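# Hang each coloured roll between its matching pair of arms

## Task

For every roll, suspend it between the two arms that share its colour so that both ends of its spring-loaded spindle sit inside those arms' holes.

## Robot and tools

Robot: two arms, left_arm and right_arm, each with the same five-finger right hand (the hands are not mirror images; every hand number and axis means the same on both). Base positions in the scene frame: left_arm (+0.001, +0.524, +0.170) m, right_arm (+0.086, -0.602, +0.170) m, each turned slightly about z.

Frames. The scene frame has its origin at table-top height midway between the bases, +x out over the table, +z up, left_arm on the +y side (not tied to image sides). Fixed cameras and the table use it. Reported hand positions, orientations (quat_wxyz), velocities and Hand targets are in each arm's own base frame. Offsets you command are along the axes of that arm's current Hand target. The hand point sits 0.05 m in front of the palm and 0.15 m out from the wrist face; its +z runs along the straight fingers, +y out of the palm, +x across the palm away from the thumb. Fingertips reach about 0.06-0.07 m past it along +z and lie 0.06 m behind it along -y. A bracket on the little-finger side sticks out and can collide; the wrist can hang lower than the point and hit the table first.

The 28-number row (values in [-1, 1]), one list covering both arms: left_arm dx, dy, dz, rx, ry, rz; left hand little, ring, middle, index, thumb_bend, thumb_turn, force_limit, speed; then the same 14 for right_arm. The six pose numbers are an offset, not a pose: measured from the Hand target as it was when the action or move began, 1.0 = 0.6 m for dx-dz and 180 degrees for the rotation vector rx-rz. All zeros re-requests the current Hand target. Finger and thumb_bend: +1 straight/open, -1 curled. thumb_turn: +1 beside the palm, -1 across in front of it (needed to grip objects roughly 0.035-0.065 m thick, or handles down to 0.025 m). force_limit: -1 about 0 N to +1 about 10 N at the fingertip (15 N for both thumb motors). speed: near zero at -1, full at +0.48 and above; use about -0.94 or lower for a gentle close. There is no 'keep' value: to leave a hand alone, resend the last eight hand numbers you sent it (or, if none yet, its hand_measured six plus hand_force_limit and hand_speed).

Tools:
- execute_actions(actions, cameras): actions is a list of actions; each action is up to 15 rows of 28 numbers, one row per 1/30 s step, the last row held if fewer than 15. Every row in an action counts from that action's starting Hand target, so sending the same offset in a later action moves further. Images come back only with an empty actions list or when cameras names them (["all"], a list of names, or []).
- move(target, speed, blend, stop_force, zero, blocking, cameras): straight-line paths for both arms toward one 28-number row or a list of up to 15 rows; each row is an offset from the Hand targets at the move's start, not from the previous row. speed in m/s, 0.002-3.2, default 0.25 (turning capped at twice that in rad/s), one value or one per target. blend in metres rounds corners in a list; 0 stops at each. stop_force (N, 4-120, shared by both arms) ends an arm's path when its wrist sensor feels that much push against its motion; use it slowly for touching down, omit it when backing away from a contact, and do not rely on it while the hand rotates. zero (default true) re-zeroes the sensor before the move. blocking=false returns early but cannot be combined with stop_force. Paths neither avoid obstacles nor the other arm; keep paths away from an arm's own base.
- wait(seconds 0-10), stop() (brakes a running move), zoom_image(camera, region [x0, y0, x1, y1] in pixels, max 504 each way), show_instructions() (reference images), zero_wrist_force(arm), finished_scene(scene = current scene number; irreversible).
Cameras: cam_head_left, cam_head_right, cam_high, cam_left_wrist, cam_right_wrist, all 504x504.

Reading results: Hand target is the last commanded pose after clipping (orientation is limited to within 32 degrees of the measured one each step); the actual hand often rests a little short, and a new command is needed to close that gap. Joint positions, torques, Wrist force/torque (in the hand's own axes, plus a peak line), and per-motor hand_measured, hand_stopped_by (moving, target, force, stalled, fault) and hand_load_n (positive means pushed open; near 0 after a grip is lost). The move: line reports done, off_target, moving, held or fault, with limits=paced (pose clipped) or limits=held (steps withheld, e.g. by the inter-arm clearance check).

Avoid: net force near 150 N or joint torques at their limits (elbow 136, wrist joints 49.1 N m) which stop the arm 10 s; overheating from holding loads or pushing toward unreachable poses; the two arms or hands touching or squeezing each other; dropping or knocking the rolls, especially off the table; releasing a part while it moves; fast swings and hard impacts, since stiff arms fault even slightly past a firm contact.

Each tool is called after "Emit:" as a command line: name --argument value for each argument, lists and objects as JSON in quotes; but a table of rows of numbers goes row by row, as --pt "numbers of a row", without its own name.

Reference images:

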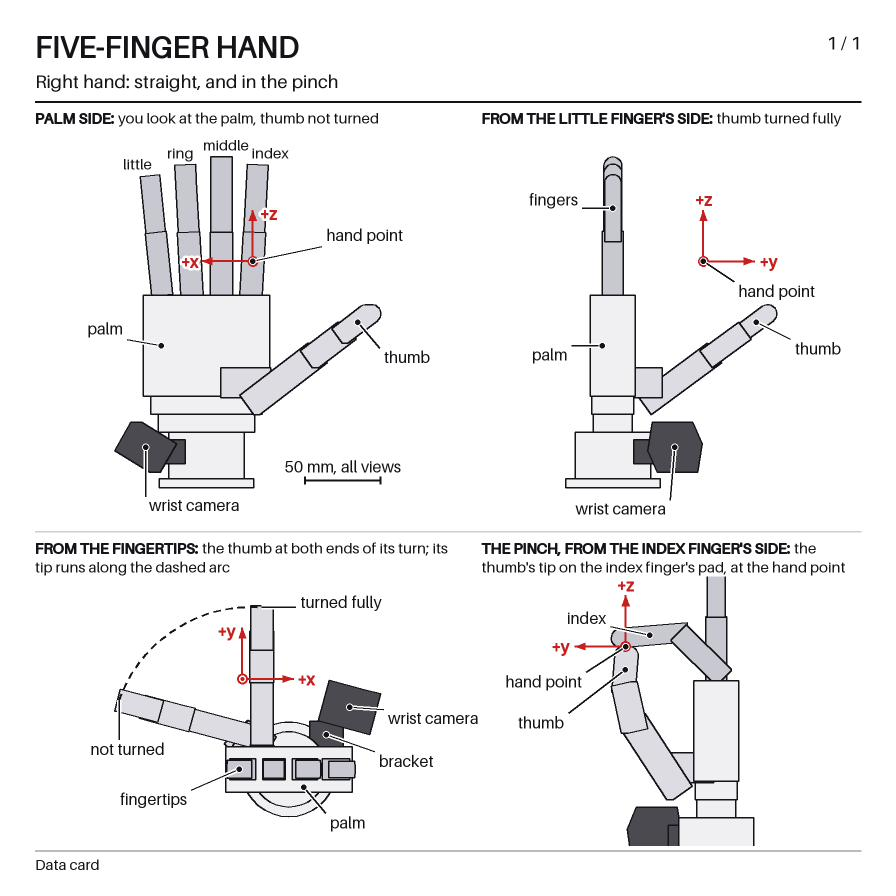

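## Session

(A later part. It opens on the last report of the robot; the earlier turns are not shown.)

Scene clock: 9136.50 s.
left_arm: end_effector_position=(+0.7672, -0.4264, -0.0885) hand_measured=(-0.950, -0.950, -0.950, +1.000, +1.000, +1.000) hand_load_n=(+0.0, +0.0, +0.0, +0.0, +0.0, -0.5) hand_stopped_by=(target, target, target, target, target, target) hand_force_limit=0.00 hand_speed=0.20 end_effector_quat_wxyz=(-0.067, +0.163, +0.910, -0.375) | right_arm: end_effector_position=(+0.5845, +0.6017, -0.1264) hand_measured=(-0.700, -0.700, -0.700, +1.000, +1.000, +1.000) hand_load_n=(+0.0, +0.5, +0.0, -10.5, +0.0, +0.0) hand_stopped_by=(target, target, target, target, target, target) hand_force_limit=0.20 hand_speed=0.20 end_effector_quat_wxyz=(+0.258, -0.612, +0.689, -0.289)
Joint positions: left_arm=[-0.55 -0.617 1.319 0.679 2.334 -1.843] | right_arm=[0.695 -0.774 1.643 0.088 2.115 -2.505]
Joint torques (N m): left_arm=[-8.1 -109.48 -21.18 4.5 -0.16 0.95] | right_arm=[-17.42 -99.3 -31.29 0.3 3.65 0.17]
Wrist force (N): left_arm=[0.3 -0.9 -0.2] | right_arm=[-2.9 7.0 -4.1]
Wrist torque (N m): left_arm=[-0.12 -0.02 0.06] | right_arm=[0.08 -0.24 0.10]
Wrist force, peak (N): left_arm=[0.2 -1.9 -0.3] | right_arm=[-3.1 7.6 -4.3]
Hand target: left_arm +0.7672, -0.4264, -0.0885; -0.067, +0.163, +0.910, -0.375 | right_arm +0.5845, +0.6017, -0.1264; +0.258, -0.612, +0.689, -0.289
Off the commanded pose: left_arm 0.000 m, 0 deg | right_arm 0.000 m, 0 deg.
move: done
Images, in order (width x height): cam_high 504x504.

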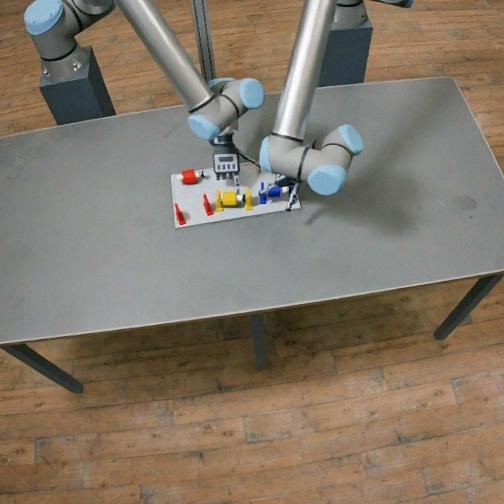

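Emit:
move --target '[0,0,0,0,0,0,-0.95,-0.95,-0.95,1,1,1,0,0.2,0,-0.0042,0,0,0,0,-0.7,-0.7,-0.7,1,1,1,0.2,0.2]' --speed 0.012 --stop_force 14 --zero false --cameras '["cam_high"]'

Emit:
zoom_image --camera "cam_high" --region '[200, 170, 280, 230]'

Scene clock: 9144.57 s.
left_arm: end_effector_position=(+0.7672, -0.4264, -0.0885) hand_measured=(-0.950, -0.950, -0.950, +1.000, +1.000, +1.000) hand_load_n=(+0.5, +0.0, +0.0, +0.0, +0.0, +0.0) hand_stopped_by=(target, target, target, target, target, target) hand_force_limit=0.00 hand_speed=0.20 end_effector_quat_wxyz=(-0.067, +0.163, +0.910, -0.375) | right_arm: end_effector_position=(+0.5863, +0.6015, -0.1246) hand_measured=(-0.700, -0.700, -0.700, +1.000, +1.000, +1.000) hand_load_n=(+0.0, +0.0, +0.0, -9.5, -0.5, +0.0) hand_stopped_by=(target, target, target, target, target, target) hand_force_limit=0.20 hand_speed=0.20 end_effector_quat_wxyz=(+0.258, -0.612, +0.689, -0.289)
Joint positions: left_arm=[-0.55 -0.617 1.319 0.679 2.334 -1.843] | right_arm=[0.693 -0.775 1.641 0.09 2.114 -2.506]
Joint torques (N m): left_arm=[-10.07 -108 -21.66 4.42 0 1.08] | right_arm=[-21.45 -101.13 -33.61 1.58 1.69 -1.15]
Wrist force (N): left_arm=[0.5 -1.4 -0.2] | right_arm=[-2.9 6.5 -3.0]
Wrist torque (N m): left_arm=[-0.20 -0.04 0.05] | right_arm=[0.08 -0.26 0.10]
Wrist force, peak (N): left_arm=[0.4 -1.9 -0.4] | right_arm=[-3.2 7.6 -4.0]
Hand target: left_arm +0.7672, -0.4264, -0.0885; -0.067, +0.163, +0.910, -0.375 | right_arm +0.5862, +0.6014, -0.1246; +0.258, -0.612, +0.689, -0.289
Off the commanded pose: left_arm 0.000 m, 0 deg | right_arm 0.000 m, 0 deg.
move: done
Images, in order (width x height): cam_high 504x504.

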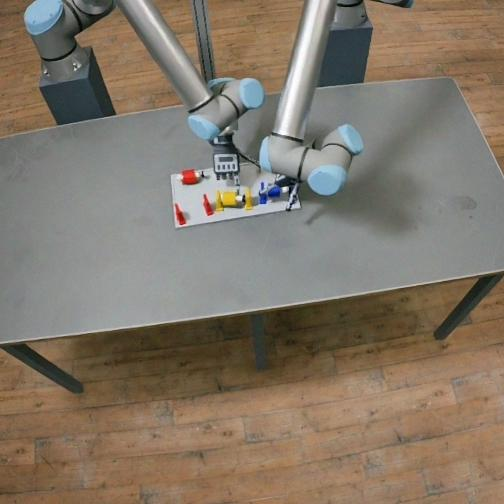

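Scaled by 6.300 from the camera's 504x504 image, which has a finer 720x720 frame.

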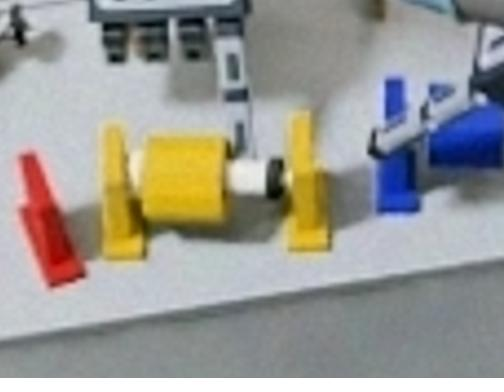

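Emit:
move --pt "0 0 0 0 0 0 -0.95 -0.95 -0.95 1 1 1 0 0.2 0 0.0188 0 0 0 0 -0.7 -0.7 -0.7 1 1 1 0.2 0.2" --pt "0 0 0 0 0 0 -0.95 -0.95 -0.95 1 1 1 0 0.2 0 0.0388 -0.02 0 0 0 -0.7 -0.7 -0.7 1 1 1 0.2 0.2" --pt "0 0 0 0 0 0 -0.95 -0.95 -0.95 1 1 1 0 0.2 0 -0.0833 -0.1527 0 0 0 -0.7 -0.7 -0.7 1 1 1 0.2 0.2" --speed '[0.03,0.06,0.12]'

Scene clock: 9163.47 s.
left_arm: end_effector_position=(+0.7672, -0.4264, -0.0885) hand_measured=(-0.950, -0.950, -0.950, +1.000, +1.000, +1.000) hand_load_n=(+0.0, +0.0, +0.5, +0.0, +0.0, -0.5) hand_stopped_by=(target, target, target, target, target, target) hand_force_limit=0.00 hand_speed=0.20 end_effector_quat_wxyz=(-0.067, +0.163, +0.910, -0.375) | right_arm: end_effector_position=(+0.5560, +0.6049, -0.0247) hand_measured=(-0.700, -0.700, -0.700, +1.000, +1.000, +1.000) hand_load_n=(+0.0, +0.0, +0.0, +0.0, +0.0, +0.0) hand_stopped_by=(target, target, target, target, target, target) hand_force_limit=0.20 hand_speed=0.20 end_effector_quat_wxyz=(+0.258, -0.612, +0.689, -0.289)
Joint positions: left_arm=[-0.55 -0.617 1.319 0.679 2.334 -1.843] | right_arm=[0.725 -0.908 1.662 0.218 2.132 -2.476]
Joint torques (N m): left_arm=[-8.21 -107.09 -20.63 4.4 0.21 0.99] | right_arm=[9.58 -77.02 -20.9 0.77 3.54 3.03]
Wrist force (N): left_arm=[0.6 -1.4 -0.1] | right_arm=[0.1 -0.3 -1.4]
Wrist torque (N m): left_arm=[-0.20 -0.05 0.05] | right_arm=[0.40 -0.04 -0.11]
Wrist force, peak (N): left_arm=[0.4 -2.1 0.1] | right_arm=[-3.6 7.0 -2.4]
Hand target: left_arm +0.7672, -0.4264, -0.0885; -0.067, +0.163, +0.910, -0.375 | right_arm +0.5559, +0.6048, -0.0248; +0.258, -0.612, +0.689, -0.289
Off the commanded pose: left_arm 0.000 m, 0 deg | right_arm 0.000 m, 0 deg.
move: done

Emit:
move --target '[0,0,0,0,0,0,-0.95,-0.95,-0.95,1,1,1,0,0.2,-0.0165,-0.1201,0.1031,0,0.0186,-0.048,0.36,0.36,0.36,0.36,0.95,-1,-0.6,0.0]' --speed 0.12 --cameras '["cam_head_left","cam_high","cam_right_wrist"]'

Emit:
zoom_image --camera "cam_right_wrist" --region '[0, 100, 250, 350]'

Emit:
zoom_image --camera "cam_high" --region '[200, 170, 280, 230]'

Scene clock: 9173.27 s.
left_arm: end_effector_position=(+0.7672, -0.4264, -0.0885) hand_measured=(-0.950, -0.950, -0.950, +1.000, +1.000, +1.000) hand_load_n=(+0.0, +0.0, +0.0, -0.5, +0.0, +0.0) hand_stopped_by=(target, target, target, target, target, target) hand_force_limit=0.00 hand_speed=0.20 end_effector_quat_wxyz=(-0.067, +0.163, +0.910, -0.375) | right_arm: end_effector_position=(+0.6510, +0.6034, -0.0166) hand_measured=(+0.360, +0.360, +0.360, +0.360, +0.950, -1.000) hand_load_n=(+0.0, +0.0, +0.0, +0.0, +0.0, +0.0) hand_stopped_by=(target, target, target, target, target, target) hand_force_limit=-0.60 hand_speed=0.00 end_effector_quat_wxyz=(-0.216, +0.654, -0.648, +0.326)
Joint positions: left_arm=[-0.55 -0.617 1.319 0.679 2.334 -1.843] | right_arm=[0.663 -0.818 1.466 0.329 2.147 -2.667]
Joint torques (N m): left_arm=[-7.98 -108.81 -21.89 4.68 0.14 1.19] | right_arm=[20.06 -102.55 -35.78 1.89 -0.51 1.06]
Wrist force (N): left_arm=[0.3 -1.1 -0.3] | right_arm=[0.5 -0.2 -1.8]
Wrist torque (N m): left_arm=[-0.15 -0.01 0.05] | right_arm=[0.45 -0.11 -0.03]
Wrist force, peak (N): left_arm=[0.3 -1.8 0.0] | right_arm=[0.7 1.2 -2.2]
Hand target: left_arm +0.7672, -0.4264, -0.0885; -0.067, +0.163, +0.910, -0.375 | right_arm +0.6510, +0.6035, -0.0165; -0.216, +0.654, -0.648, +0.325
Off the commanded pose: left_arm 0.000 m, 0 deg | right_arm 0.000 m, 0 deg.
move: done
camera_calibration:
cam_right_wrist: T_world_to_cam=[[-0.696426, -0.294399, -0.654461, 0.622275], [-0.526151, 0.829647, 0.186684, -0.169541], [0.488012, 0.474357, -0.732687, -0.505105], [0, 0, 0, 1]] pos_world=[0.590662, 0.563457, 0.0688217]
Images, in order (width x height): cam_head_left 504x504, cam_high 504x504, cam_right_wrist 504x504.

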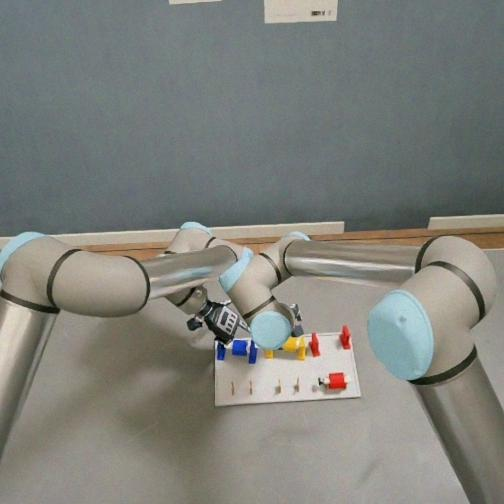

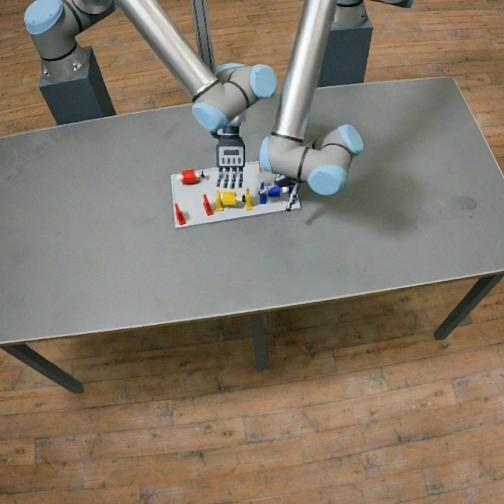

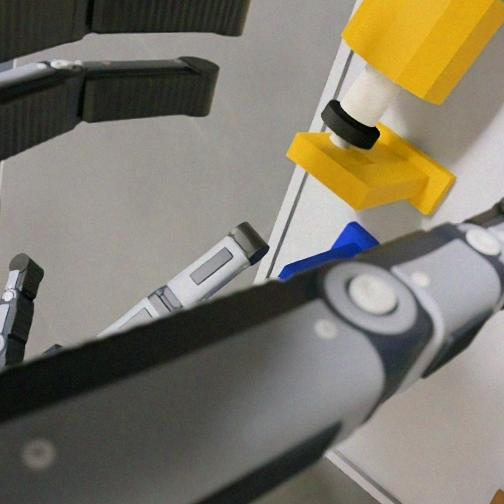

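Scaled by 2.016 from the camera's 504x504 image, which has a finer 720x720 frame.

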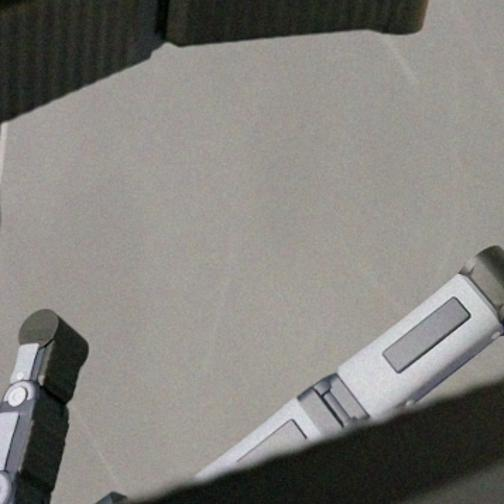

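Scaled by 6.300 from the camera's 504x504 image, which has a finer 720x720 frame.

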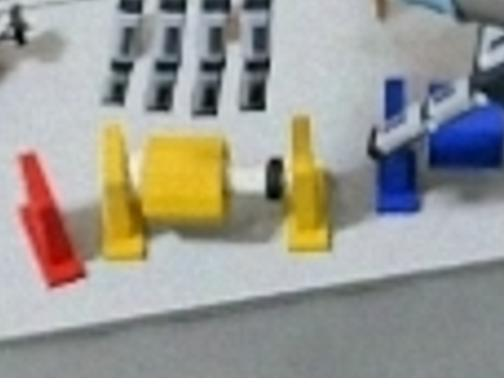

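Emit:
zoom_image --camera "cam_right_wrist" --region '[270, 60, 470, 230]'

Scaled by 2.520 from the camera's 504x504 image, which has a finer 720x720 frame.

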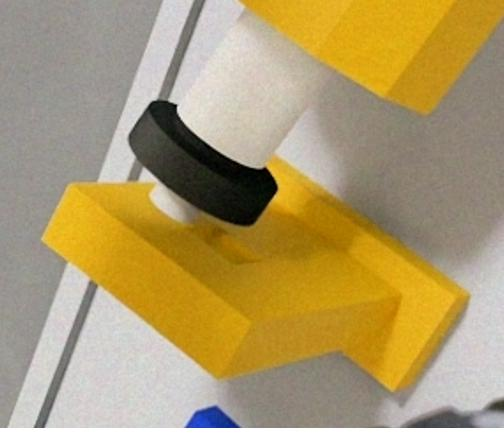

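Emit:
zoom_image --camera "cam_right_wrist" --region '[310, 90, 390, 170]'

Scaled by 6.300 from the camera's 504x504 image, which has a finer 720x720 frame.

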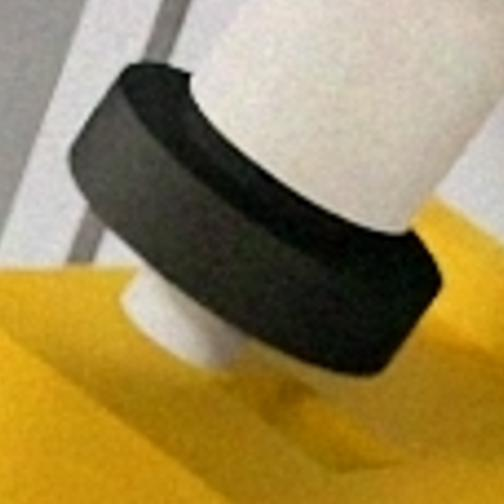

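Emit:
move --target '[0,0,0,0,0,0,-0.95,-0.95,-0.95,1,1,1,0,0.2,0.03175,0.0101,0.1085,-0.0043,0.0078,0.0741,0.36,0.36,0.35,0.35,0.95,-1,-0.6,0.0]' --speed 0.08 --cameras '["cam_right_wrist"]'

Scene clock: 9246.00 s.
left_arm: end_effector_position=(+0.7672, -0.4264, -0.0885) hand_measured=(-0.950, -0.950, -0.950, +1.000, +1.000, +1.000) hand_load_n=(+0.0, +0.0, +0.0, +0.0, -0.5, +0.0) hand_stopped_by=(target, target, target, target, target, target) hand_force_limit=0.00 hand_speed=0.20 end_effector_quat_wxyz=(-0.067, +0.163, +0.910, -0.375) | right_arm: end_effector_position=(+0.6917, +0.5750, -0.0634) hand_measured=(+0.360, +0.360, +0.350, +0.350, +0.950, -1.000) hand_load_n=(+0.0, +0.0, -0.5, +0.0, +0.0, +0.0) hand_stopped_by=(target, target, target, target, target, target) hand_force_limit=-0.60 hand_speed=0.00 end_effector_quat_wxyz=(+0.240, -0.571, +0.725, -0.302)
Joint positions: left_arm=[-0.55 -0.617 1.319 0.679 2.334 -1.843] | right_arm=[0.598 -0.772 1.484 0.26 2.123 -2.483]
Joint torques (N m): left_arm=[-7.86 -107.4 -21.97 4.7 0.1 1.36] | right_arm=[19.1 -107.91 -30.96 4.69 2.21 -3.64]
Wrist force (N): left_arm=[0.8 -1.5 0.0] | right_arm=[0.4 -0.8 -1.6]
Wrist torque (N m): left_arm=[-0.22 -0.09 0.05] | right_arm=[0.34 -0.13 0.23]
Wrist force, peak (N): left_arm=[0.5 -2.0 -0.2] | right_arm=[0.1 -0.7 -2.5]
Hand target: left_arm +0.7672, -0.4264, -0.0885; -0.067, +0.163, +0.910, -0.375 | right_arm +0.6916, +0.5752, -0.0633; +0.240, -0.571, +0.725, -0.302
Off the commanded pose: left_arm 0.000 m, 0 deg | right_arm 0.000 m, 0 deg.
move: done
camera_calibration:
cam_right_wrist: T_world_to_cam=[[-0.715057, -0.0657157, -0.69597, 0.490353], [-0.376153, 0.875331, 0.303817, -0.238495], [0.589239, 0.479038, -0.650631, -0.613347], [0, 0, 0, 1]] pos_world=[0.622328, 0.534802, 0.0146674]
Images, in order (width x height): cam_right_wrist 504x504.

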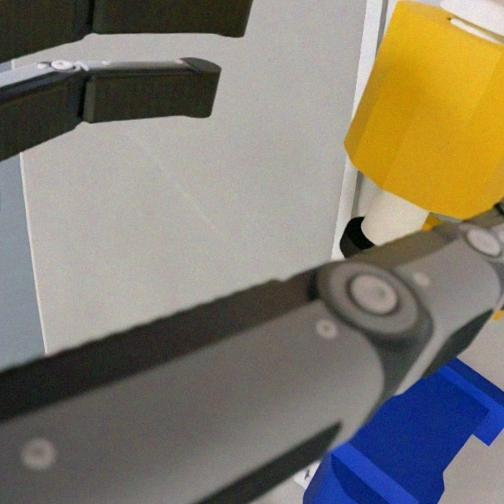

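Emit:
move --target '[0,0,0,0,0,0,-0.95,-0.95,-0.95,1,1,1,0,0.2,0,0.0474,0.0468,0,0,0,0.36,0.36,0.35,0.35,0.95,-1,-0.6,0.0]' --speed 0.03 --stop_force 6 --cameras '["cam_right_wrist","cam_high"]'

Emit:
zoom_image --camera "cam_right_wrist" --region '[300, 60, 504, 264]'

Emit:
zoom_image --camera "cam_high" --region '[200, 170, 280, 230]'

Scene clock: 9258.70 s.
left_arm: end_effector_position=(+0.7672, -0.4264, -0.0885) hand_measured=(-0.950, -0.950, -0.950, +1.000, +1.000, +1.000) hand_load_n=(+0.0, +0.0, +0.0, +0.0, +0.0, +0.0) hand_stopped_by=(target, target, target, target, target, target) hand_force_limit=0.00 hand_speed=0.20 end_effector_quat_wxyz=(-0.067, +0.163, +0.910, -0.375) | right_arm: end_effector_position=(+0.6916, +0.5753, -0.1032) hand_measured=(+0.360, +0.360, +0.350, +0.350, +0.950, -1.000) hand_load_n=(+0.0, +0.0, +0.0, +0.0, +0.0, +0.0) hand_stopped_by=(target, target, target, target, target, target) hand_force_limit=-0.60 hand_speed=0.00 end_effector_quat_wxyz=(+0.240, -0.571, +0.725, -0.302)
Joint positions: left_arm=[-0.55 -0.617 1.319 0.679 2.334 -1.843] | right_arm=[0.598 -0.728 1.488 0.212 2.123 -2.483]
Joint torques (N m): left_arm=[-8.84 -107.51 -21.89 4.51 0.15 1.16] | right_arm=[19.78 -109.09 -30.03 4.83 4.19 4.17]
Wrist force (N): left_arm=[0.5 -1.4 0.0] | right_arm=[0.9 0.0 -1.5]
Wrist torque (N m): left_arm=[-0.21 -0.04 0.05] | right_arm=[0.45 -0.15 0.33]
Wrist force, peak (N): left_arm=[0.6 -1.8 -0.1] | right_arm=[0.7 -0.6 -2.1]
Hand target: left_arm +0.7672, -0.4264, -0.0885; -0.067, +0.163, +0.910, -0.375 | right_arm +0.6916, +0.5753, -0.1032; +0.240, -0.571, +0.725, -0.302
Off the commanded pose: left_arm 0.000 m, 0 deg | right_arm 0.000 m, 0 deg.
move: done
camera_calibration:
cam_right_wrist: T_world_to_cam=[[-0.714961, -0.0660658, -0.696036, 0.462723], [-0.376397, 0.875319, 0.303549, -0.226464], [0.589199, 0.479011, -0.650686, -0.639242], [0, 0, 0, 1]] pos_world=[0.622229, 0.535002, -0.0251317]
Images, in order (width x height): cam_high 504x504, cam_right_wrist 504x504.

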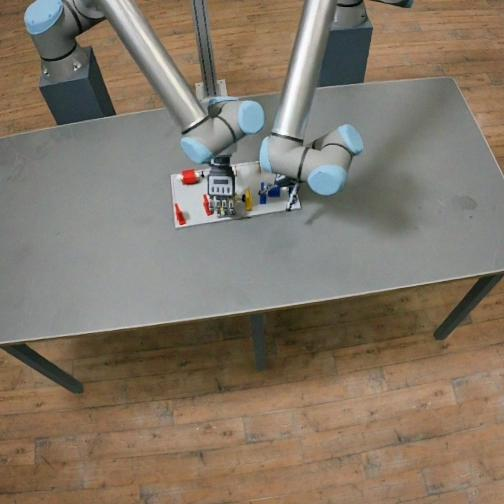

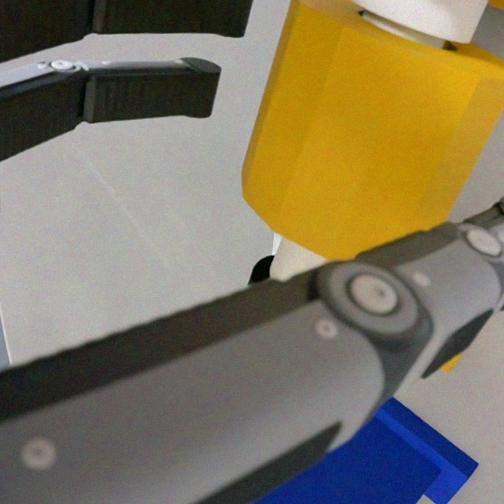

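Scaled by 2.471 from the camera's 504x504 image, which has a finer 720x720 frame.

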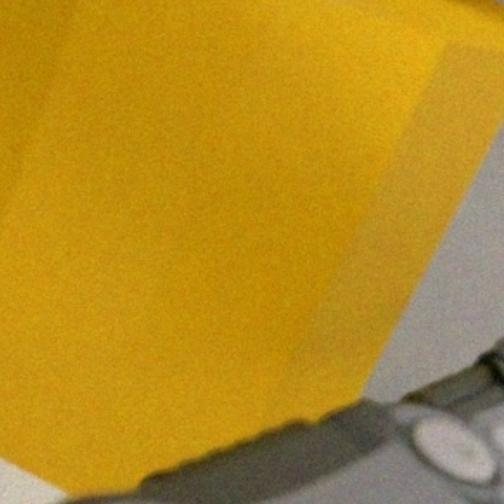

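Scaled by 6.300 from the camera's 504x504 image, which has a finer 720x720 frame.

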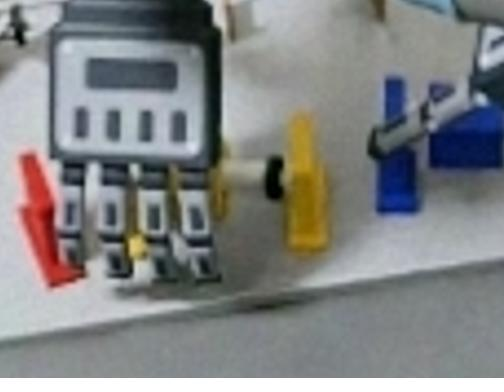

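Emit:
move --target '[0,0,0,0,0,0,-0.95,-0.95,-0.95,1,1,1,0,0.2,0,0,0,0,0,0,0.36,0.36,-0.02,-0.02,0.48,-1,-0.6,-0.9]' --cameras '["cam_right_wrist","cam_high"]'

Emit:
zoom_image --camera "cam_high" --region '[200, 170, 280, 230]'

Scene clock: 9270.60 s.
left_arm: end_effector_position=(+0.7672, -0.4264, -0.0885) hand_measured=(-0.950, -0.950, -0.950, +1.000, +1.000, +1.000) hand_load_n=(+0.0, +0.0, +0.0, +0.0, +0.0, +0.0) hand_stopped_by=(target, target, target, target, target, target) hand_force_limit=0.00 hand_speed=0.20 end_effector_quat_wxyz=(-0.067, +0.163, +0.910, -0.375) | right_arm: end_effector_position=(+0.6916, +0.5753, -0.1032) hand_measured=(+0.360, +0.360, -0.002, -0.020, +0.766, -1.000) hand_load_n=(+0.0, +0.0, +4.5, +0.0, +3.5, +1.0) hand_stopped_by=(target, target, force, target, force, target) hand_force_limit=-0.60 hand_speed=-0.90 end_effector_quat_wxyz=(+0.240, -0.571, +0.725, -0.302)
Joint positions: left_arm=[-0.55 -0.617 1.319 0.679 2.334 -1.843] | right_arm=[0.598 -0.728 1.488 0.212 2.123 -2.483]
Joint torques (N m): left_arm=[-6.5 -106.76 -22.11 4.6 -0.1 1.59] | right_arm=[18.14 -109.39 -39.02 4.43 4.11 3.78]
Wrist force (N): left_arm=[0.2 -1.5 0.0] | right_arm=[0.9 -0.2 -1.2]
Wrist torque (N m): left_arm=[-0.22 0.00 0.03] | right_arm=[0.46 -0.17 0.33]
Wrist force, peak (N): left_arm=[0.5 -1.8 0.0] | right_arm=[1.0 -0.2 -1.7]
Hand target: left_arm +0.7672, -0.4264, -0.0885; -0.067, +0.163, +0.910, -0.375 | right_arm +0.6916, +0.5753, -0.1032; +0.240, -0.571, +0.725, -0.302
Off the commanded pose: left_arm 0.000 m, 0 deg | right_arm 0.000 m, 0 deg.
move: done
camera_calibration:
cam_right_wrist: T_world_to_cam=[[-0.714921, -0.0660325, -0.69608, 0.462679], [-0.376415, 0.875304, 0.303569, -0.226444], [0.589237, 0.479043, -0.650629, -0.639281], [0, 0, 0, 1]] pos_world=[0.622229, 0.535002, -0.0251316]
Images, in order (width x height): cam_high 504x504, cam_right_wrist 504x504.

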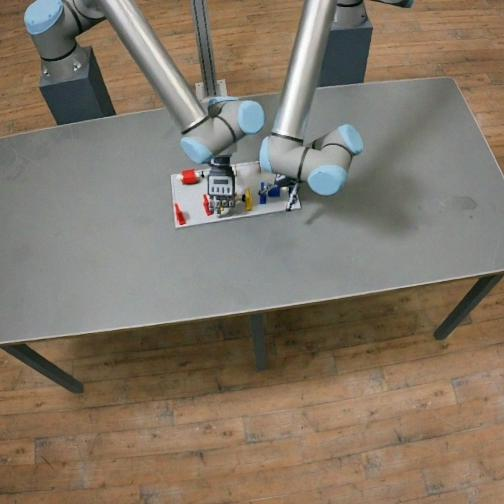

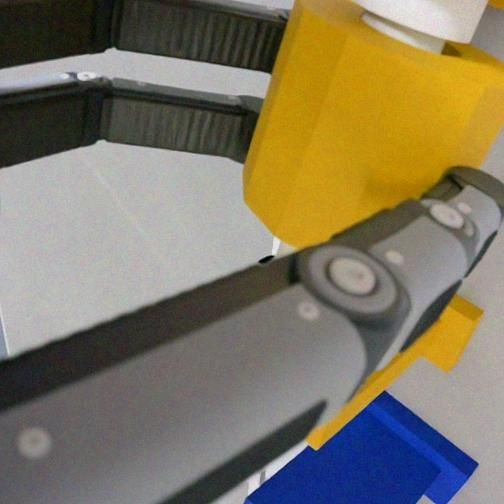

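Scaled by 6.300 from the camera's 504x504 image, which has a finer 720x720 frame.

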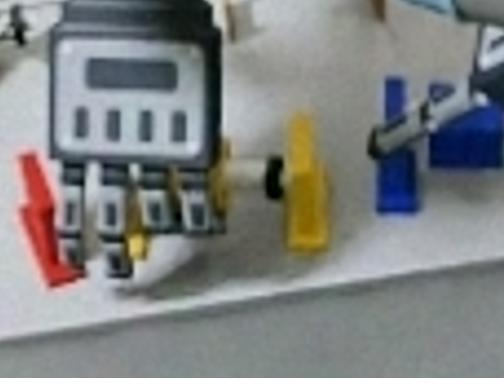

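Emit:
move --target '[0,0,0,0,0,0,-0.95,-0.95,-0.95,1,1,1,0,0.2,0,0,0,0,0,0,0.36,0.36,-0.17,-0.17,0.28,-1,0.2,-0.9]'

Emit:
move --target '[0,0,0,0,0,0,-0.95,-0.95,-0.95,1,1,1,0,0.2,0,0,0,0,0,0,0.36,0.36,-0.31,-0.31,-0.02,-1,0.8,-0.9]' --cameras '["cam_high","cam_right_wrist"]'

Emit:
zoom_image --camera "cam_high" --region '[200, 170, 280, 230]'

Scene clock: 9278.67 s.
left_arm: end_effector_position=(+0.7672, -0.4264, -0.0885) hand_measured=(-0.950, -0.950, -0.950, +1.000, +1.000, +1.000) hand_load_n=(+0.0, +0.0, +0.0, +0.0, +0.0, +0.0) hand_stopped_by=(target, target, target, target, target, target) hand_force_limit=0.00 hand_speed=0.20 end_effector_quat_wxyz=(-0.067, +0.163, +0.910, -0.375) | right_arm: end_effector_position=(+0.6916, +0.5753, -0.1032) hand_measured=(+0.360, +0.360, -0.010, -0.046, +0.762, -1.000) hand_load_n=(+0.0, +0.0, +4.5, +8.0, +11.0, -1.5) hand_stopped_by=(target, target, force, force, force, target) hand_force_limit=0.20 hand_speed=-0.90 end_effector_quat_wxyz=(+0.240, -0.571, +0.725, -0.302)
Joint positions: left_arm=[-0.55 -0.617 1.319 0.679 2.334 -1.843] | right_arm=[0.598 -0.728 1.488 0.212 2.123 -2.483]
Joint torques (N m): left_arm=[-6.69 -107.01 -21.25 4.3 -0.02 1.63] | right_arm=[16.18 -104.65 -36.89 3.63 1.58 3.93]
Wrist force (N): left_arm=[0.7 -1.3 0.1] | right_arm=[0.5 -1.8 -0.5]
Wrist torque (N m): left_arm=[-0.20 -0.09 0.07] | right_arm=[0.46 -0.14 0.29]
Wrist force, peak (N): left_arm=[-0.3 -1.9 0.0] | right_arm=[0.9 -1.7 -0.8]
Hand target: left_arm +0.7672, -0.4264, -0.0885; -0.067, +0.163, +0.910, -0.375 | right_arm +0.6916, +0.5753, -0.1032; +0.240, -0.571, +0.725, -0.302
Off the commanded pose: left_arm 0.000 m, 0 deg | right_arm 0.000 m, 0 deg.
move: done

Scene clock: 9279.17 s.
left_arm: end_effector_position=(+0.7672, -0.4264, -0.0885) hand_measured=(-0.950, -0.950, -0.950, +1.000, +1.000, +1.000) hand_load_n=(+0.0, +0.0, +0.0, +0.0, +0.0, +0.0) hand_stopped_by=(target, target, target, target, target, target) hand_force_limit=0.00 hand_speed=0.20 end_effector_quat_wxyz=(-0.067, +0.163, +0.910, -0.375) | right_arm: end_effector_position=(+0.6916, +0.5753, -0.1032) hand_measured=(+0.360, +0.360, -0.024, -0.052, +0.764, -1.000) hand_load_n=(+0.0, +0.0, +12.0, +7.5, +16.0, -1.0) hand_stopped_by=(target, target, force, force, force, target) hand_force_limit=0.80 hand_speed=-0.90 end_effector_quat_wxyz=(+0.240, -0.571, +0.725, -0.302)
Joint positions: left_arm=[-0.55 -0.617 1.319 0.679 2.334 -1.843] | right_arm=[0.598 -0.728 1.488 0.212 2.123 -2.483]
Joint torques (N m): left_arm=[-5.17 -108.68 -21.65 4.32 0.17 1.91] | right_arm=[16.35 -103.42 -36.54 3.36 1.36 4.19]
Wrist force (N): left_arm=[0.1 -1.4 -0.4] | right_arm=[1.4 -2.8 0.6]
Wrist torque (N m): left_arm=[-0.18 0.03 0.02] | right_arm=[0.50 -0.13 0.24]
Wrist force, peak (N): left_arm=[0.6 -1.6 -0.4] | right_arm=[1.6 -3.3 0.6]
Hand target: left_arm +0.7672, -0.4264, -0.0885; -0.067, +0.163, +0.910, -0.375 | right_arm +0.6916, +0.5753, -0.1032; +0.240, -0.571, +0.725, -0.302
Off the commanded pose: left_arm 0.000 m, 0 deg | right_arm 0.000 m, 0 deg.
move: done
camera_calibration:
cam_right_wrist: T_world_to_cam=[[-0.714921, -0.0660325, -0.69608, 0.462679], [-0.376415, 0.875304, 0.303569, -0.226444], [0.589237, 0.479043, -0.650629, -0.639281], [0, 0, 0, 1]] pos_world=[0.622229, 0.535002, -0.0251316]
Images, in order (width x height): cam_high 504x504, cam_right_wrist 504x504.

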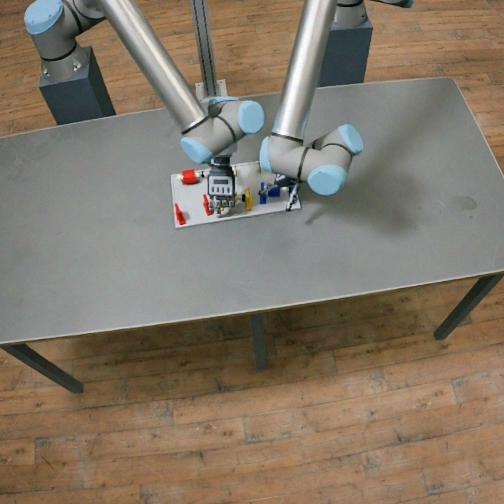

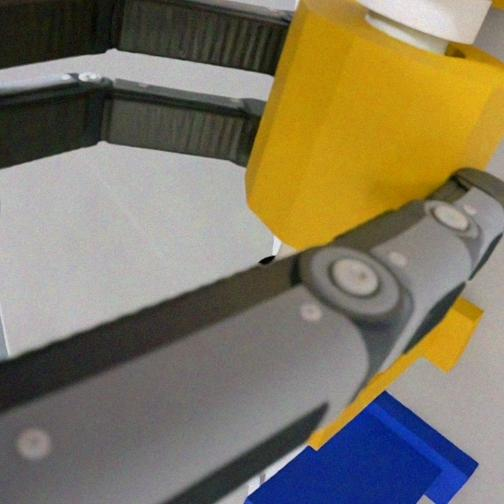

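Scaled by 6.300 from the camera's 504x504 image, which has a finer 720x720 frame.

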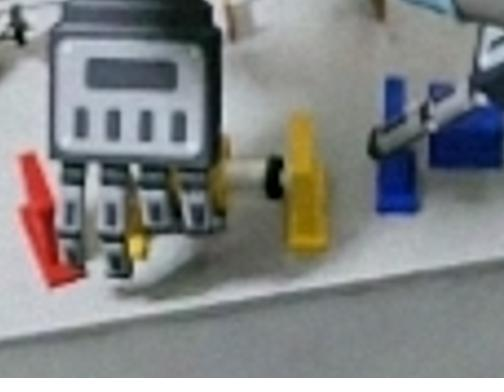

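Emit:
move --target '[0,0,0,0,0,0,-0.95,-0.95,-0.95,1,1,1,0,0.2,-0.0013,0.004,-0.004,0,-0.0158,-0.0156,0.36,0.36,-0.31,-0.31,-0.02,-1,0.8,-0.9]' --speed 0.03 --cameras '["cam_high"]'

Emit:
zoom_image --camera "cam_high" --region '[200, 170, 280, 230]'

Scene clock: 9290.57 s.
left_arm: end_effector_position=(+0.7672, -0.4264, -0.0885) hand_measured=(-0.950, -0.950, -0.950, +1.000, +1.000, +1.000) hand_load_n=(+0.0, +0.0, +0.0, +0.0, +0.0, -0.5) hand_stopped_by=(target, target, target, target, target, target) hand_force_limit=0.00 hand_speed=0.20 end_effector_quat_wxyz=(-0.067, +0.163, +0.910, -0.375) | right_arm: end_effector_position=(+0.6884, +0.5768, -0.1033) hand_measured=(+0.360, +0.360, -0.024, -0.052, +0.764, -1.000) hand_load_n=(+0.0, +0.0, +12.0, +7.5, +15.5, +0.0) hand_stopped_by=(target, target, force, force, force, target) hand_force_limit=0.80 hand_speed=-0.90 end_effector_quat_wxyz=(+0.250, -0.596, +0.704, -0.293) end_effector_velocity=(+0.001, -0.001, +0.000) end_effector_angular_velocity=(+0.001, -0.001, -0.005)
Joint positions: left_arm=[-0.55 -0.617 1.319 0.679 2.334 -1.843] | right_arm=[0.591 -0.746 1.516 0.164 2.079 -2.556]
Joint velocities: left_arm=[within noise] | right_arm=[-0.001 0 0 0.001 0.002 0.005]
Joint torques (N m): left_arm=[-8.03 -107.67 -22.04 4.44 0.08 2.03] | right_arm=[-8.83 -92.32 -35.43 5.42 2.39 3.83]
Wrist force (N): left_arm=[0.4 -1.2 0.0] | right_arm=[1.2 -2.6 1.6]
Wrist torque (N m): left_arm=[-0.19 -0.03 0.05] | right_arm=[0.48 -0.16 0.28]
Wrist force, peak (N): left_arm=[0.5 -2.0 0.1] | right_arm=[2.5 -4.6 1.6]
Hand target: left_arm +0.7672, -0.4264, -0.0885; -0.067, +0.163, +0.910, -0.375 | right_arm +0.6885, +0.5768, -0.1032; +0.250, -0.596, +0.704, -0.293
Off the commanded pose: left_arm 0.000 m, 0 deg | right_arm 0.000 m, 0 deg.
move: done
Images, in order (width x height): cam_high 504x504.

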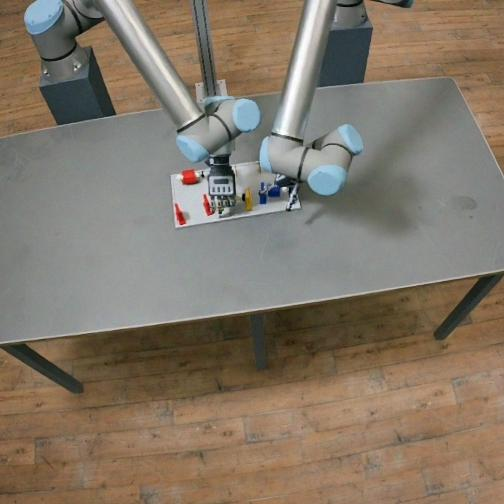

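Scaled by 6.300 from the camera's 504x504 image, which has a finer 720x720 frame.

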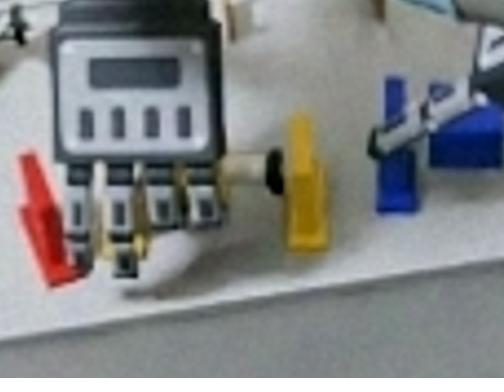

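Emit:
move --target '[0,0,0,0,0,0,-0.95,-0.95,-0.95,1,1,1,0,0.2,-0.0010,0.003,-0.003,0,-0.0119,-0.0117,0.36,0.36,-0.31,-0.31,-0.02,-1,0.8,-0.9]' --speed 0.03 --cameras '["cam_high","cam_left_wrist"]'

Emit:
zoom_image --camera "cam_high" --region '[200, 170, 280, 230]'

Scene clock: 9298.00 s.
left_arm: end_effector_position=(+0.7672, -0.4264, -0.0885) hand_measured=(-0.950, -0.950, -0.950, +1.000, +1.000, +1.000) hand_load_n=(+0.0, +0.0, +0.0, +0.0, +0.0, +0.0) hand_stopped_by=(target, target, target, target, target, target) hand_force_limit=0.00 hand_speed=0.20 end_effector_quat_wxyz=(-0.067, +0.163, +0.910, -0.375) | right_arm: end_effector_position=(+0.6860, +0.5778, -0.1033) hand_measured=(+0.360, +0.360, -0.024, -0.052, +0.764, -1.000) hand_load_n=(+0.0, +0.0, +10.5, +7.0, +16.0, +1.0) hand_stopped_by=(target, target, force, force, force, target) hand_force_limit=0.80 hand_speed=-0.90 end_effector_quat_wxyz=(+0.258, -0.615, +0.688, -0.287)
Joint positions: left_arm=[-0.55 -0.617 1.319 0.679 2.334 -1.843] | right_arm=[0.584 -0.758 1.536 0.131 2.043 -2.609]
Joint torques (N m): left_arm=[-5.83 -106.12 -21.83 4.62 0.29 1.71] | right_arm=[-8.65 -93.49 -35.28 5.09 2.84 4.02]
Wrist force (N): left_arm=[0.5 -1.4 -0.3] | right_arm=[0.5 -1.8 0.0]
Wrist torque (N m): left_arm=[-0.19 -0.05 0.05] | right_arm=[0.42 -0.09 0.32]
Wrist force, peak (N): left_arm=[0.6 -1.9 -0.4] | right_arm=[0.3 -3.8 1.9]
Hand target: left_arm +0.7672, -0.4264, -0.0885; -0.067, +0.163, +0.910, -0.375 | right_arm +0.6861, +0.5779, -0.1033; +0.258, -0.614, +0.688, -0.287
Off the commanded pose: left_arm 0.000 m, 0 deg | right_arm 0.000 m, 0 deg.
move: done
camera_calibration:
cam_left_wrist: T_world_to_cam=[[-0.00540515, 0.720224, -0.69372, 0.247196], [0.936763, 0.246402, 0.248518, -0.598842], [0.349923, -0.648508, -0.676011, -0.48782], [0, 0, 0, 1]] pos_world=[0.733009, -0.346836, -0.00946443]
Images, in order (width x height): cam_high 504x504, cam_left_wrist 504x504.

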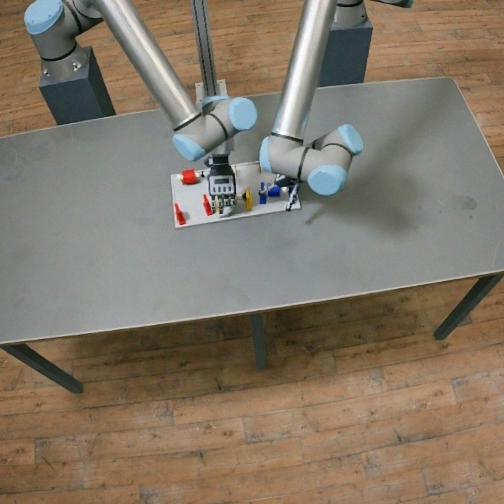

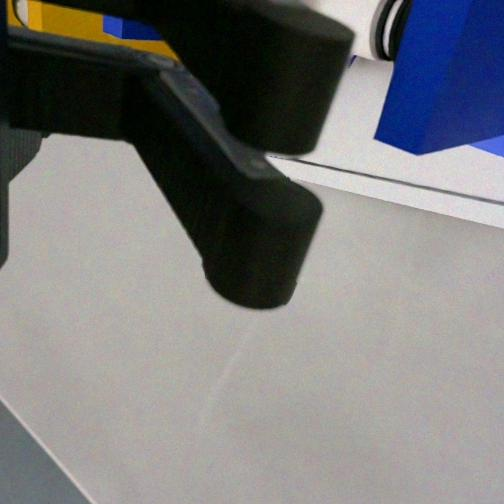

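Scaled by 6.300 from the camera's 504x504 image, which has a finer 720x720 frame.

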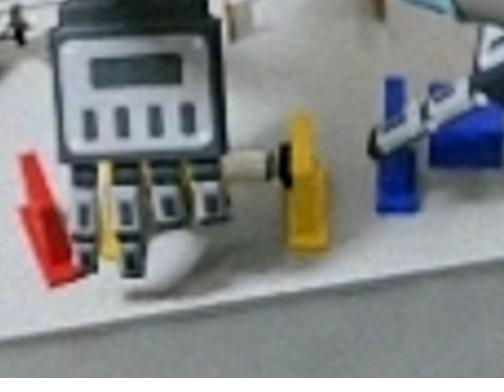

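Emit:
move --target '[0,0,0,0,0,0,-0.95,-0.95,-0.95,1,1,1,0,0.2,0,0,0,0,0,0,0.36,0.36,0.36,0.36,0.95,-1,0.8,-0.9]'

Emit:
wait --seconds 1.5

Emit:
move --pt "0 0 0 0 0 0 -0.95 -0.95 -0.95 1 1 1 0 0.2 0 -0.0474 -0.0468 0 0 0 0.36 0.36 0.36 0.36 0.95 -1 0.8 -0.9" --pt "0 0 0 0 0 0 -0.95 -0.95 -0.95 1 1 1 0 0.2 0.05 -0.0822 -0.1404 0 0 0 0.36 0.36 0.36 0.36 0.95 -1 0.8 -0.9" --speed '[0.03,0.1]' --cameras '["all"]'

Emit:
zoom_image --camera "cam_high" --region '[200, 170, 280, 230]'

Emit:
zoom_image --camera "cam_head_left" --region '[210, 320, 370, 420]'

Scene clock: 9306.87 s.
left_arm: end_effector_position=(+0.7672, -0.4264, -0.0885) hand_measured=(-0.950, -0.950, -0.950, +1.000, +1.000, +1.000) hand_load_n=(+0.0, +0.0, +0.0, +0.0, +0.0, +0.0) hand_stopped_by=(target, target, target, target, target, target) hand_force_limit=0.00 hand_speed=0.20 end_effector_quat_wxyz=(-0.067, +0.163, +0.910, -0.375) | right_arm: end_effector_position=(+0.6861, +0.5779, -0.1033) hand_measured=(+0.360, +0.360, +0.360, +0.360, +0.950, -1.000) hand_load_n=(+0.0, +0.0, +0.0, +0.0, +0.0, +0.0) hand_stopped_by=(target, target, target, target, target, target) hand_force_limit=0.80 hand_speed=-0.90 end_effector_quat_wxyz=(+0.258, -0.614, +0.688, -0.287)
Joint positions: left_arm=[-0.55 -0.617 1.319 0.679 2.334 -1.843] | right_arm=[0.584 -0.758 1.536 0.132 2.043 -2.609]
Joint torques (N m): left_arm=[-7.2 -105.87 -22.08 4.54 0.46 1.88] | right_arm=[9 -86.05 -39.2 2.68 3.02 4]
Wrist force (N): left_arm=[0.5 -1.2 -0.3] | right_arm=[-0.1 -0.2 -1.5]
Wrist torque (N m): left_arm=[-0.15 -0.03 0.05] | right_arm=[0.41 -0.12 0.24]
Wrist force, peak (N): left_arm=[0.7 -1.9 -0.5] | right_arm=[0.0 -0.7 -2.4]
Hand target: left_arm +0.7672, -0.4264, -0.0885; -0.067, +0.163, +0.910, -0.375 | right_arm +0.6861, +0.5779, -0.1033; +0.258, -0.614, +0.688, -0.287
Off the commanded pose: left_arm 0.000 m, 0 deg | right_arm 0.000 m, 0 deg.
move: done

Scene clock: 9308.37 s.
left_arm: end_effector_position=(+0.7672, -0.4264, -0.0885) hand_measured=(-0.950, -0.950, -0.950, +1.000, +1.000, +1.000) hand_load_n=(+0.0, +0.0, +0.0, +0.0, +0.0, +0.0) hand_stopped_by=(target, target, target, target, target, target) hand_force_limit=0.00 hand_speed=0.20 end_effector_quat_wxyz=(-0.067, +0.163, +0.910, -0.375) | right_arm: end_effector_position=(+0.6861, +0.5779, -0.1033) hand_measured=(+0.360, +0.360, +0.360, +0.360, +0.950, -1.000) hand_load_n=(+0.5, +0.0, +0.0, +0.0, +0.0, +0.0) hand_stopped_by=(target, target, target, target, target, target) hand_force_limit=0.80 hand_speed=-0.90 end_effector_quat_wxyz=(+0.258, -0.614, +0.688, -0.287)
Joint positions: left_arm=[-0.55 -0.617 1.319 0.679 2.334 -1.843] | right_arm=[0.584 -0.758 1.536 0.132 2.043 -2.609]
Joint torques (N m): left_arm=[-7.1 -105.58 -21.97 4.65 0.12 1.82] | right_arm=[0.2 -87.6 -39.36 2.38 2.79 3.93]
Wrist force (N): left_arm=[0.1 -1.4 -0.2] | right_arm=[0.2 -0.3 -1.8]
Wrist torque (N m): left_arm=[-0.21 0.02 0.02] | right_arm=[0.42 -0.15 0.25]
Wrist force, peak (N): left_arm=[1.0 -1.6 -0.7] | right_arm=[0.3 -0.4 -2.3]
Hand target: left_arm +0.7672, -0.4264, -0.0885; -0.067, +0.163, +0.910, -0.375 | right_arm +0.6861, +0.5779, -0.1033; +0.258, -0.614, +0.688, -0.287
Off the commanded pose: left_arm 0.000 m, 0 deg | right_arm 0.000 m, 0 deg.
wait: 1.50 s; at rest by 0.17 s

Scene clock: 9310.87 s.
left_arm: end_effector_position=(+0.7672, -0.4264, -0.0885) hand_measured=(-0.950, -0.950, -0.950, +1.000, +1.000, +1.000) hand_load_n=(+0.0, +0.0, +0.0, +0.0, +0.0, +0.0) hand_stopped_by=(target, target, target, target, target, target) hand_force_limit=0.00 hand_speed=0.20 end_effector_quat_wxyz=(-0.067, +0.163, +0.910, -0.375) | right_arm: end_effector_position=(+0.6575, +0.5505, -0.0092) hand_measured=(+0.360, +0.360, +0.360, +0.360, +0.950, -1.000) hand_load_n=(+0.0, +0.0, +0.0, +0.0, +0.0, -0.5) hand_stopped_by=(target, target, target, target, target, target) hand_force_limit=0.80 hand_speed=-0.90 end_effector_quat_wxyz=(+0.258, -0.614, +0.688, -0.287)
Joint positions: left_arm=[-0.55 -0.617 1.319 0.679 2.334 -1.843] | right_arm=[0.575 -0.911 1.615 0.203 2.037 -2.617]
Joint torques (N m): left_arm=[-4.36 -105.27 -22.39 4.32 0.17 1.56] | right_arm=[-0.04 -80.8 -42.17 0.15 0.58 -0.56]
Wrist force (N): left_arm=[0.3 -1.3 -0.6] | right_arm=[0.2 -0.4 -1.7]
Wrist torque (N m): left_arm=[-0.16 0.00 0.05] | right_arm=[0.39 -0.09 0.36]
Wrist force, peak (N): left_arm=[0.6 -1.8 -0.5] | right_arm=[1.1 -0.3 -2.7]
Hand target: left_arm +0.7672, -0.4264, -0.0885; -0.067, +0.163, +0.910, -0.375 | right_arm +0.6576, +0.5506, -0.0090; +0.258, -0.614, +0.688, -0.287
Off the commanded pose: left_arm 0.000 m, 0 deg | right_arm 0.000 m, 0 deg.
move: done
camera_calibration:
cam_left_wrist: T_world_to_cam=[[-0.00540515, 0.720224, -0.69372, 0.247196], [0.936763, 0.246402, 0.248518, -0.598842], [0.349923, -0.648508, -0.676011, -0.48782], [0, 0, 0, 1]] pos_world=[0.733009, -0.346836, -0.00946443]
cam_right_wrist: T_world_to_cam=[[-0.701572, -0.152787, -0.696027, 0.541147], [-0.480305, 0.822923, 0.303489, -0.148983], [0.526407, 0.547224, -0.650723, -0.542318], [0, 0, 0, 1]] pos_world=[0.593577, 0.502051, 0.0689685]

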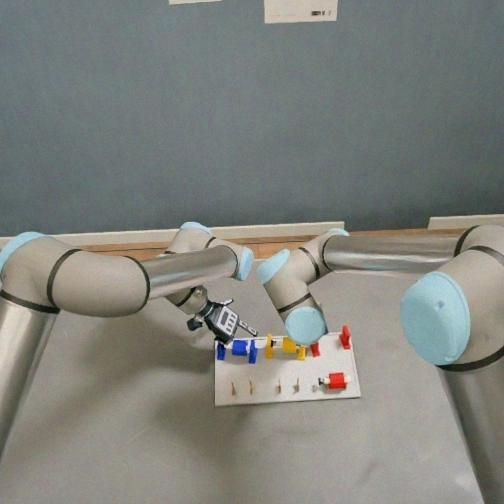

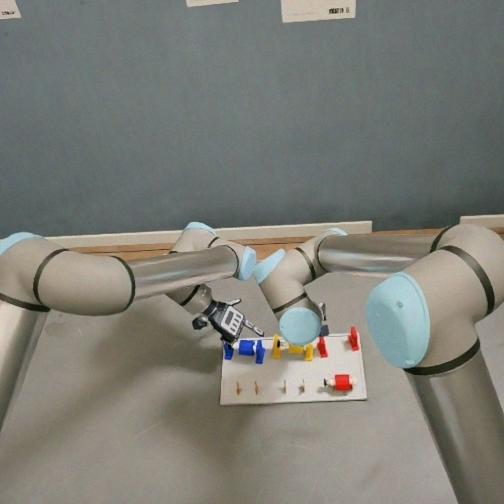

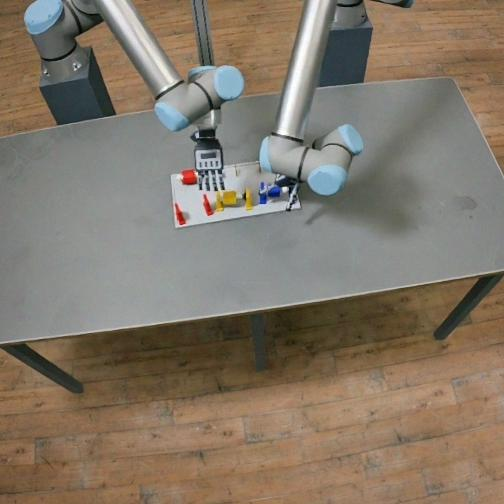

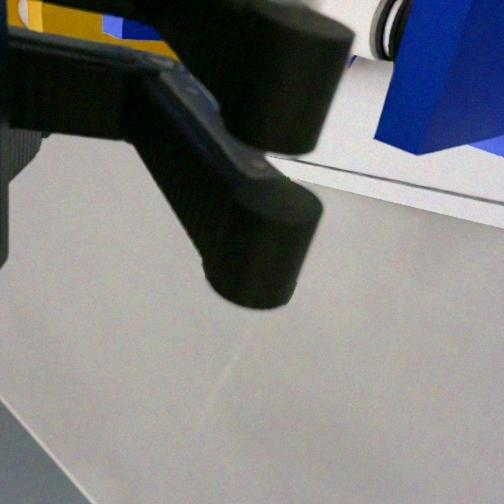

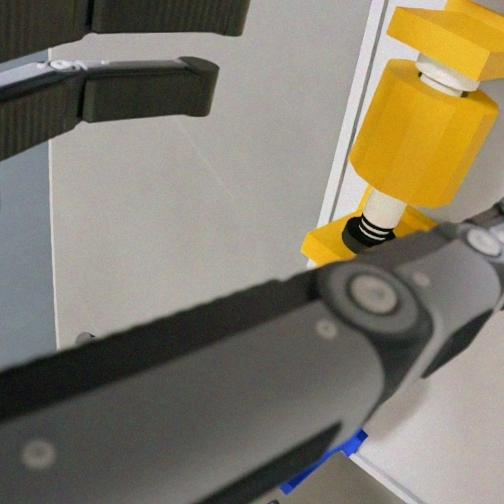

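Scaled by 6.300 from the camera's 504x504 image, which has a finer 720x720 frame.

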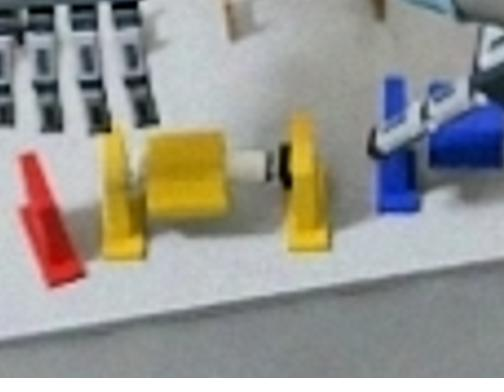

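Scaled by 3.150 from the camera's 504x504 image, which has a finer 720x720 frame.

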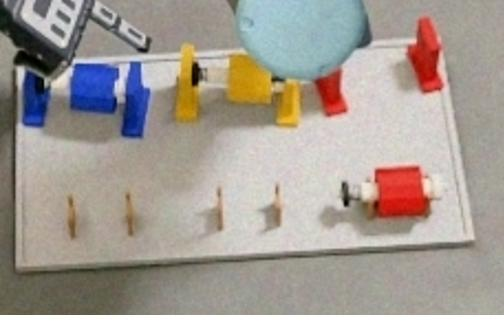

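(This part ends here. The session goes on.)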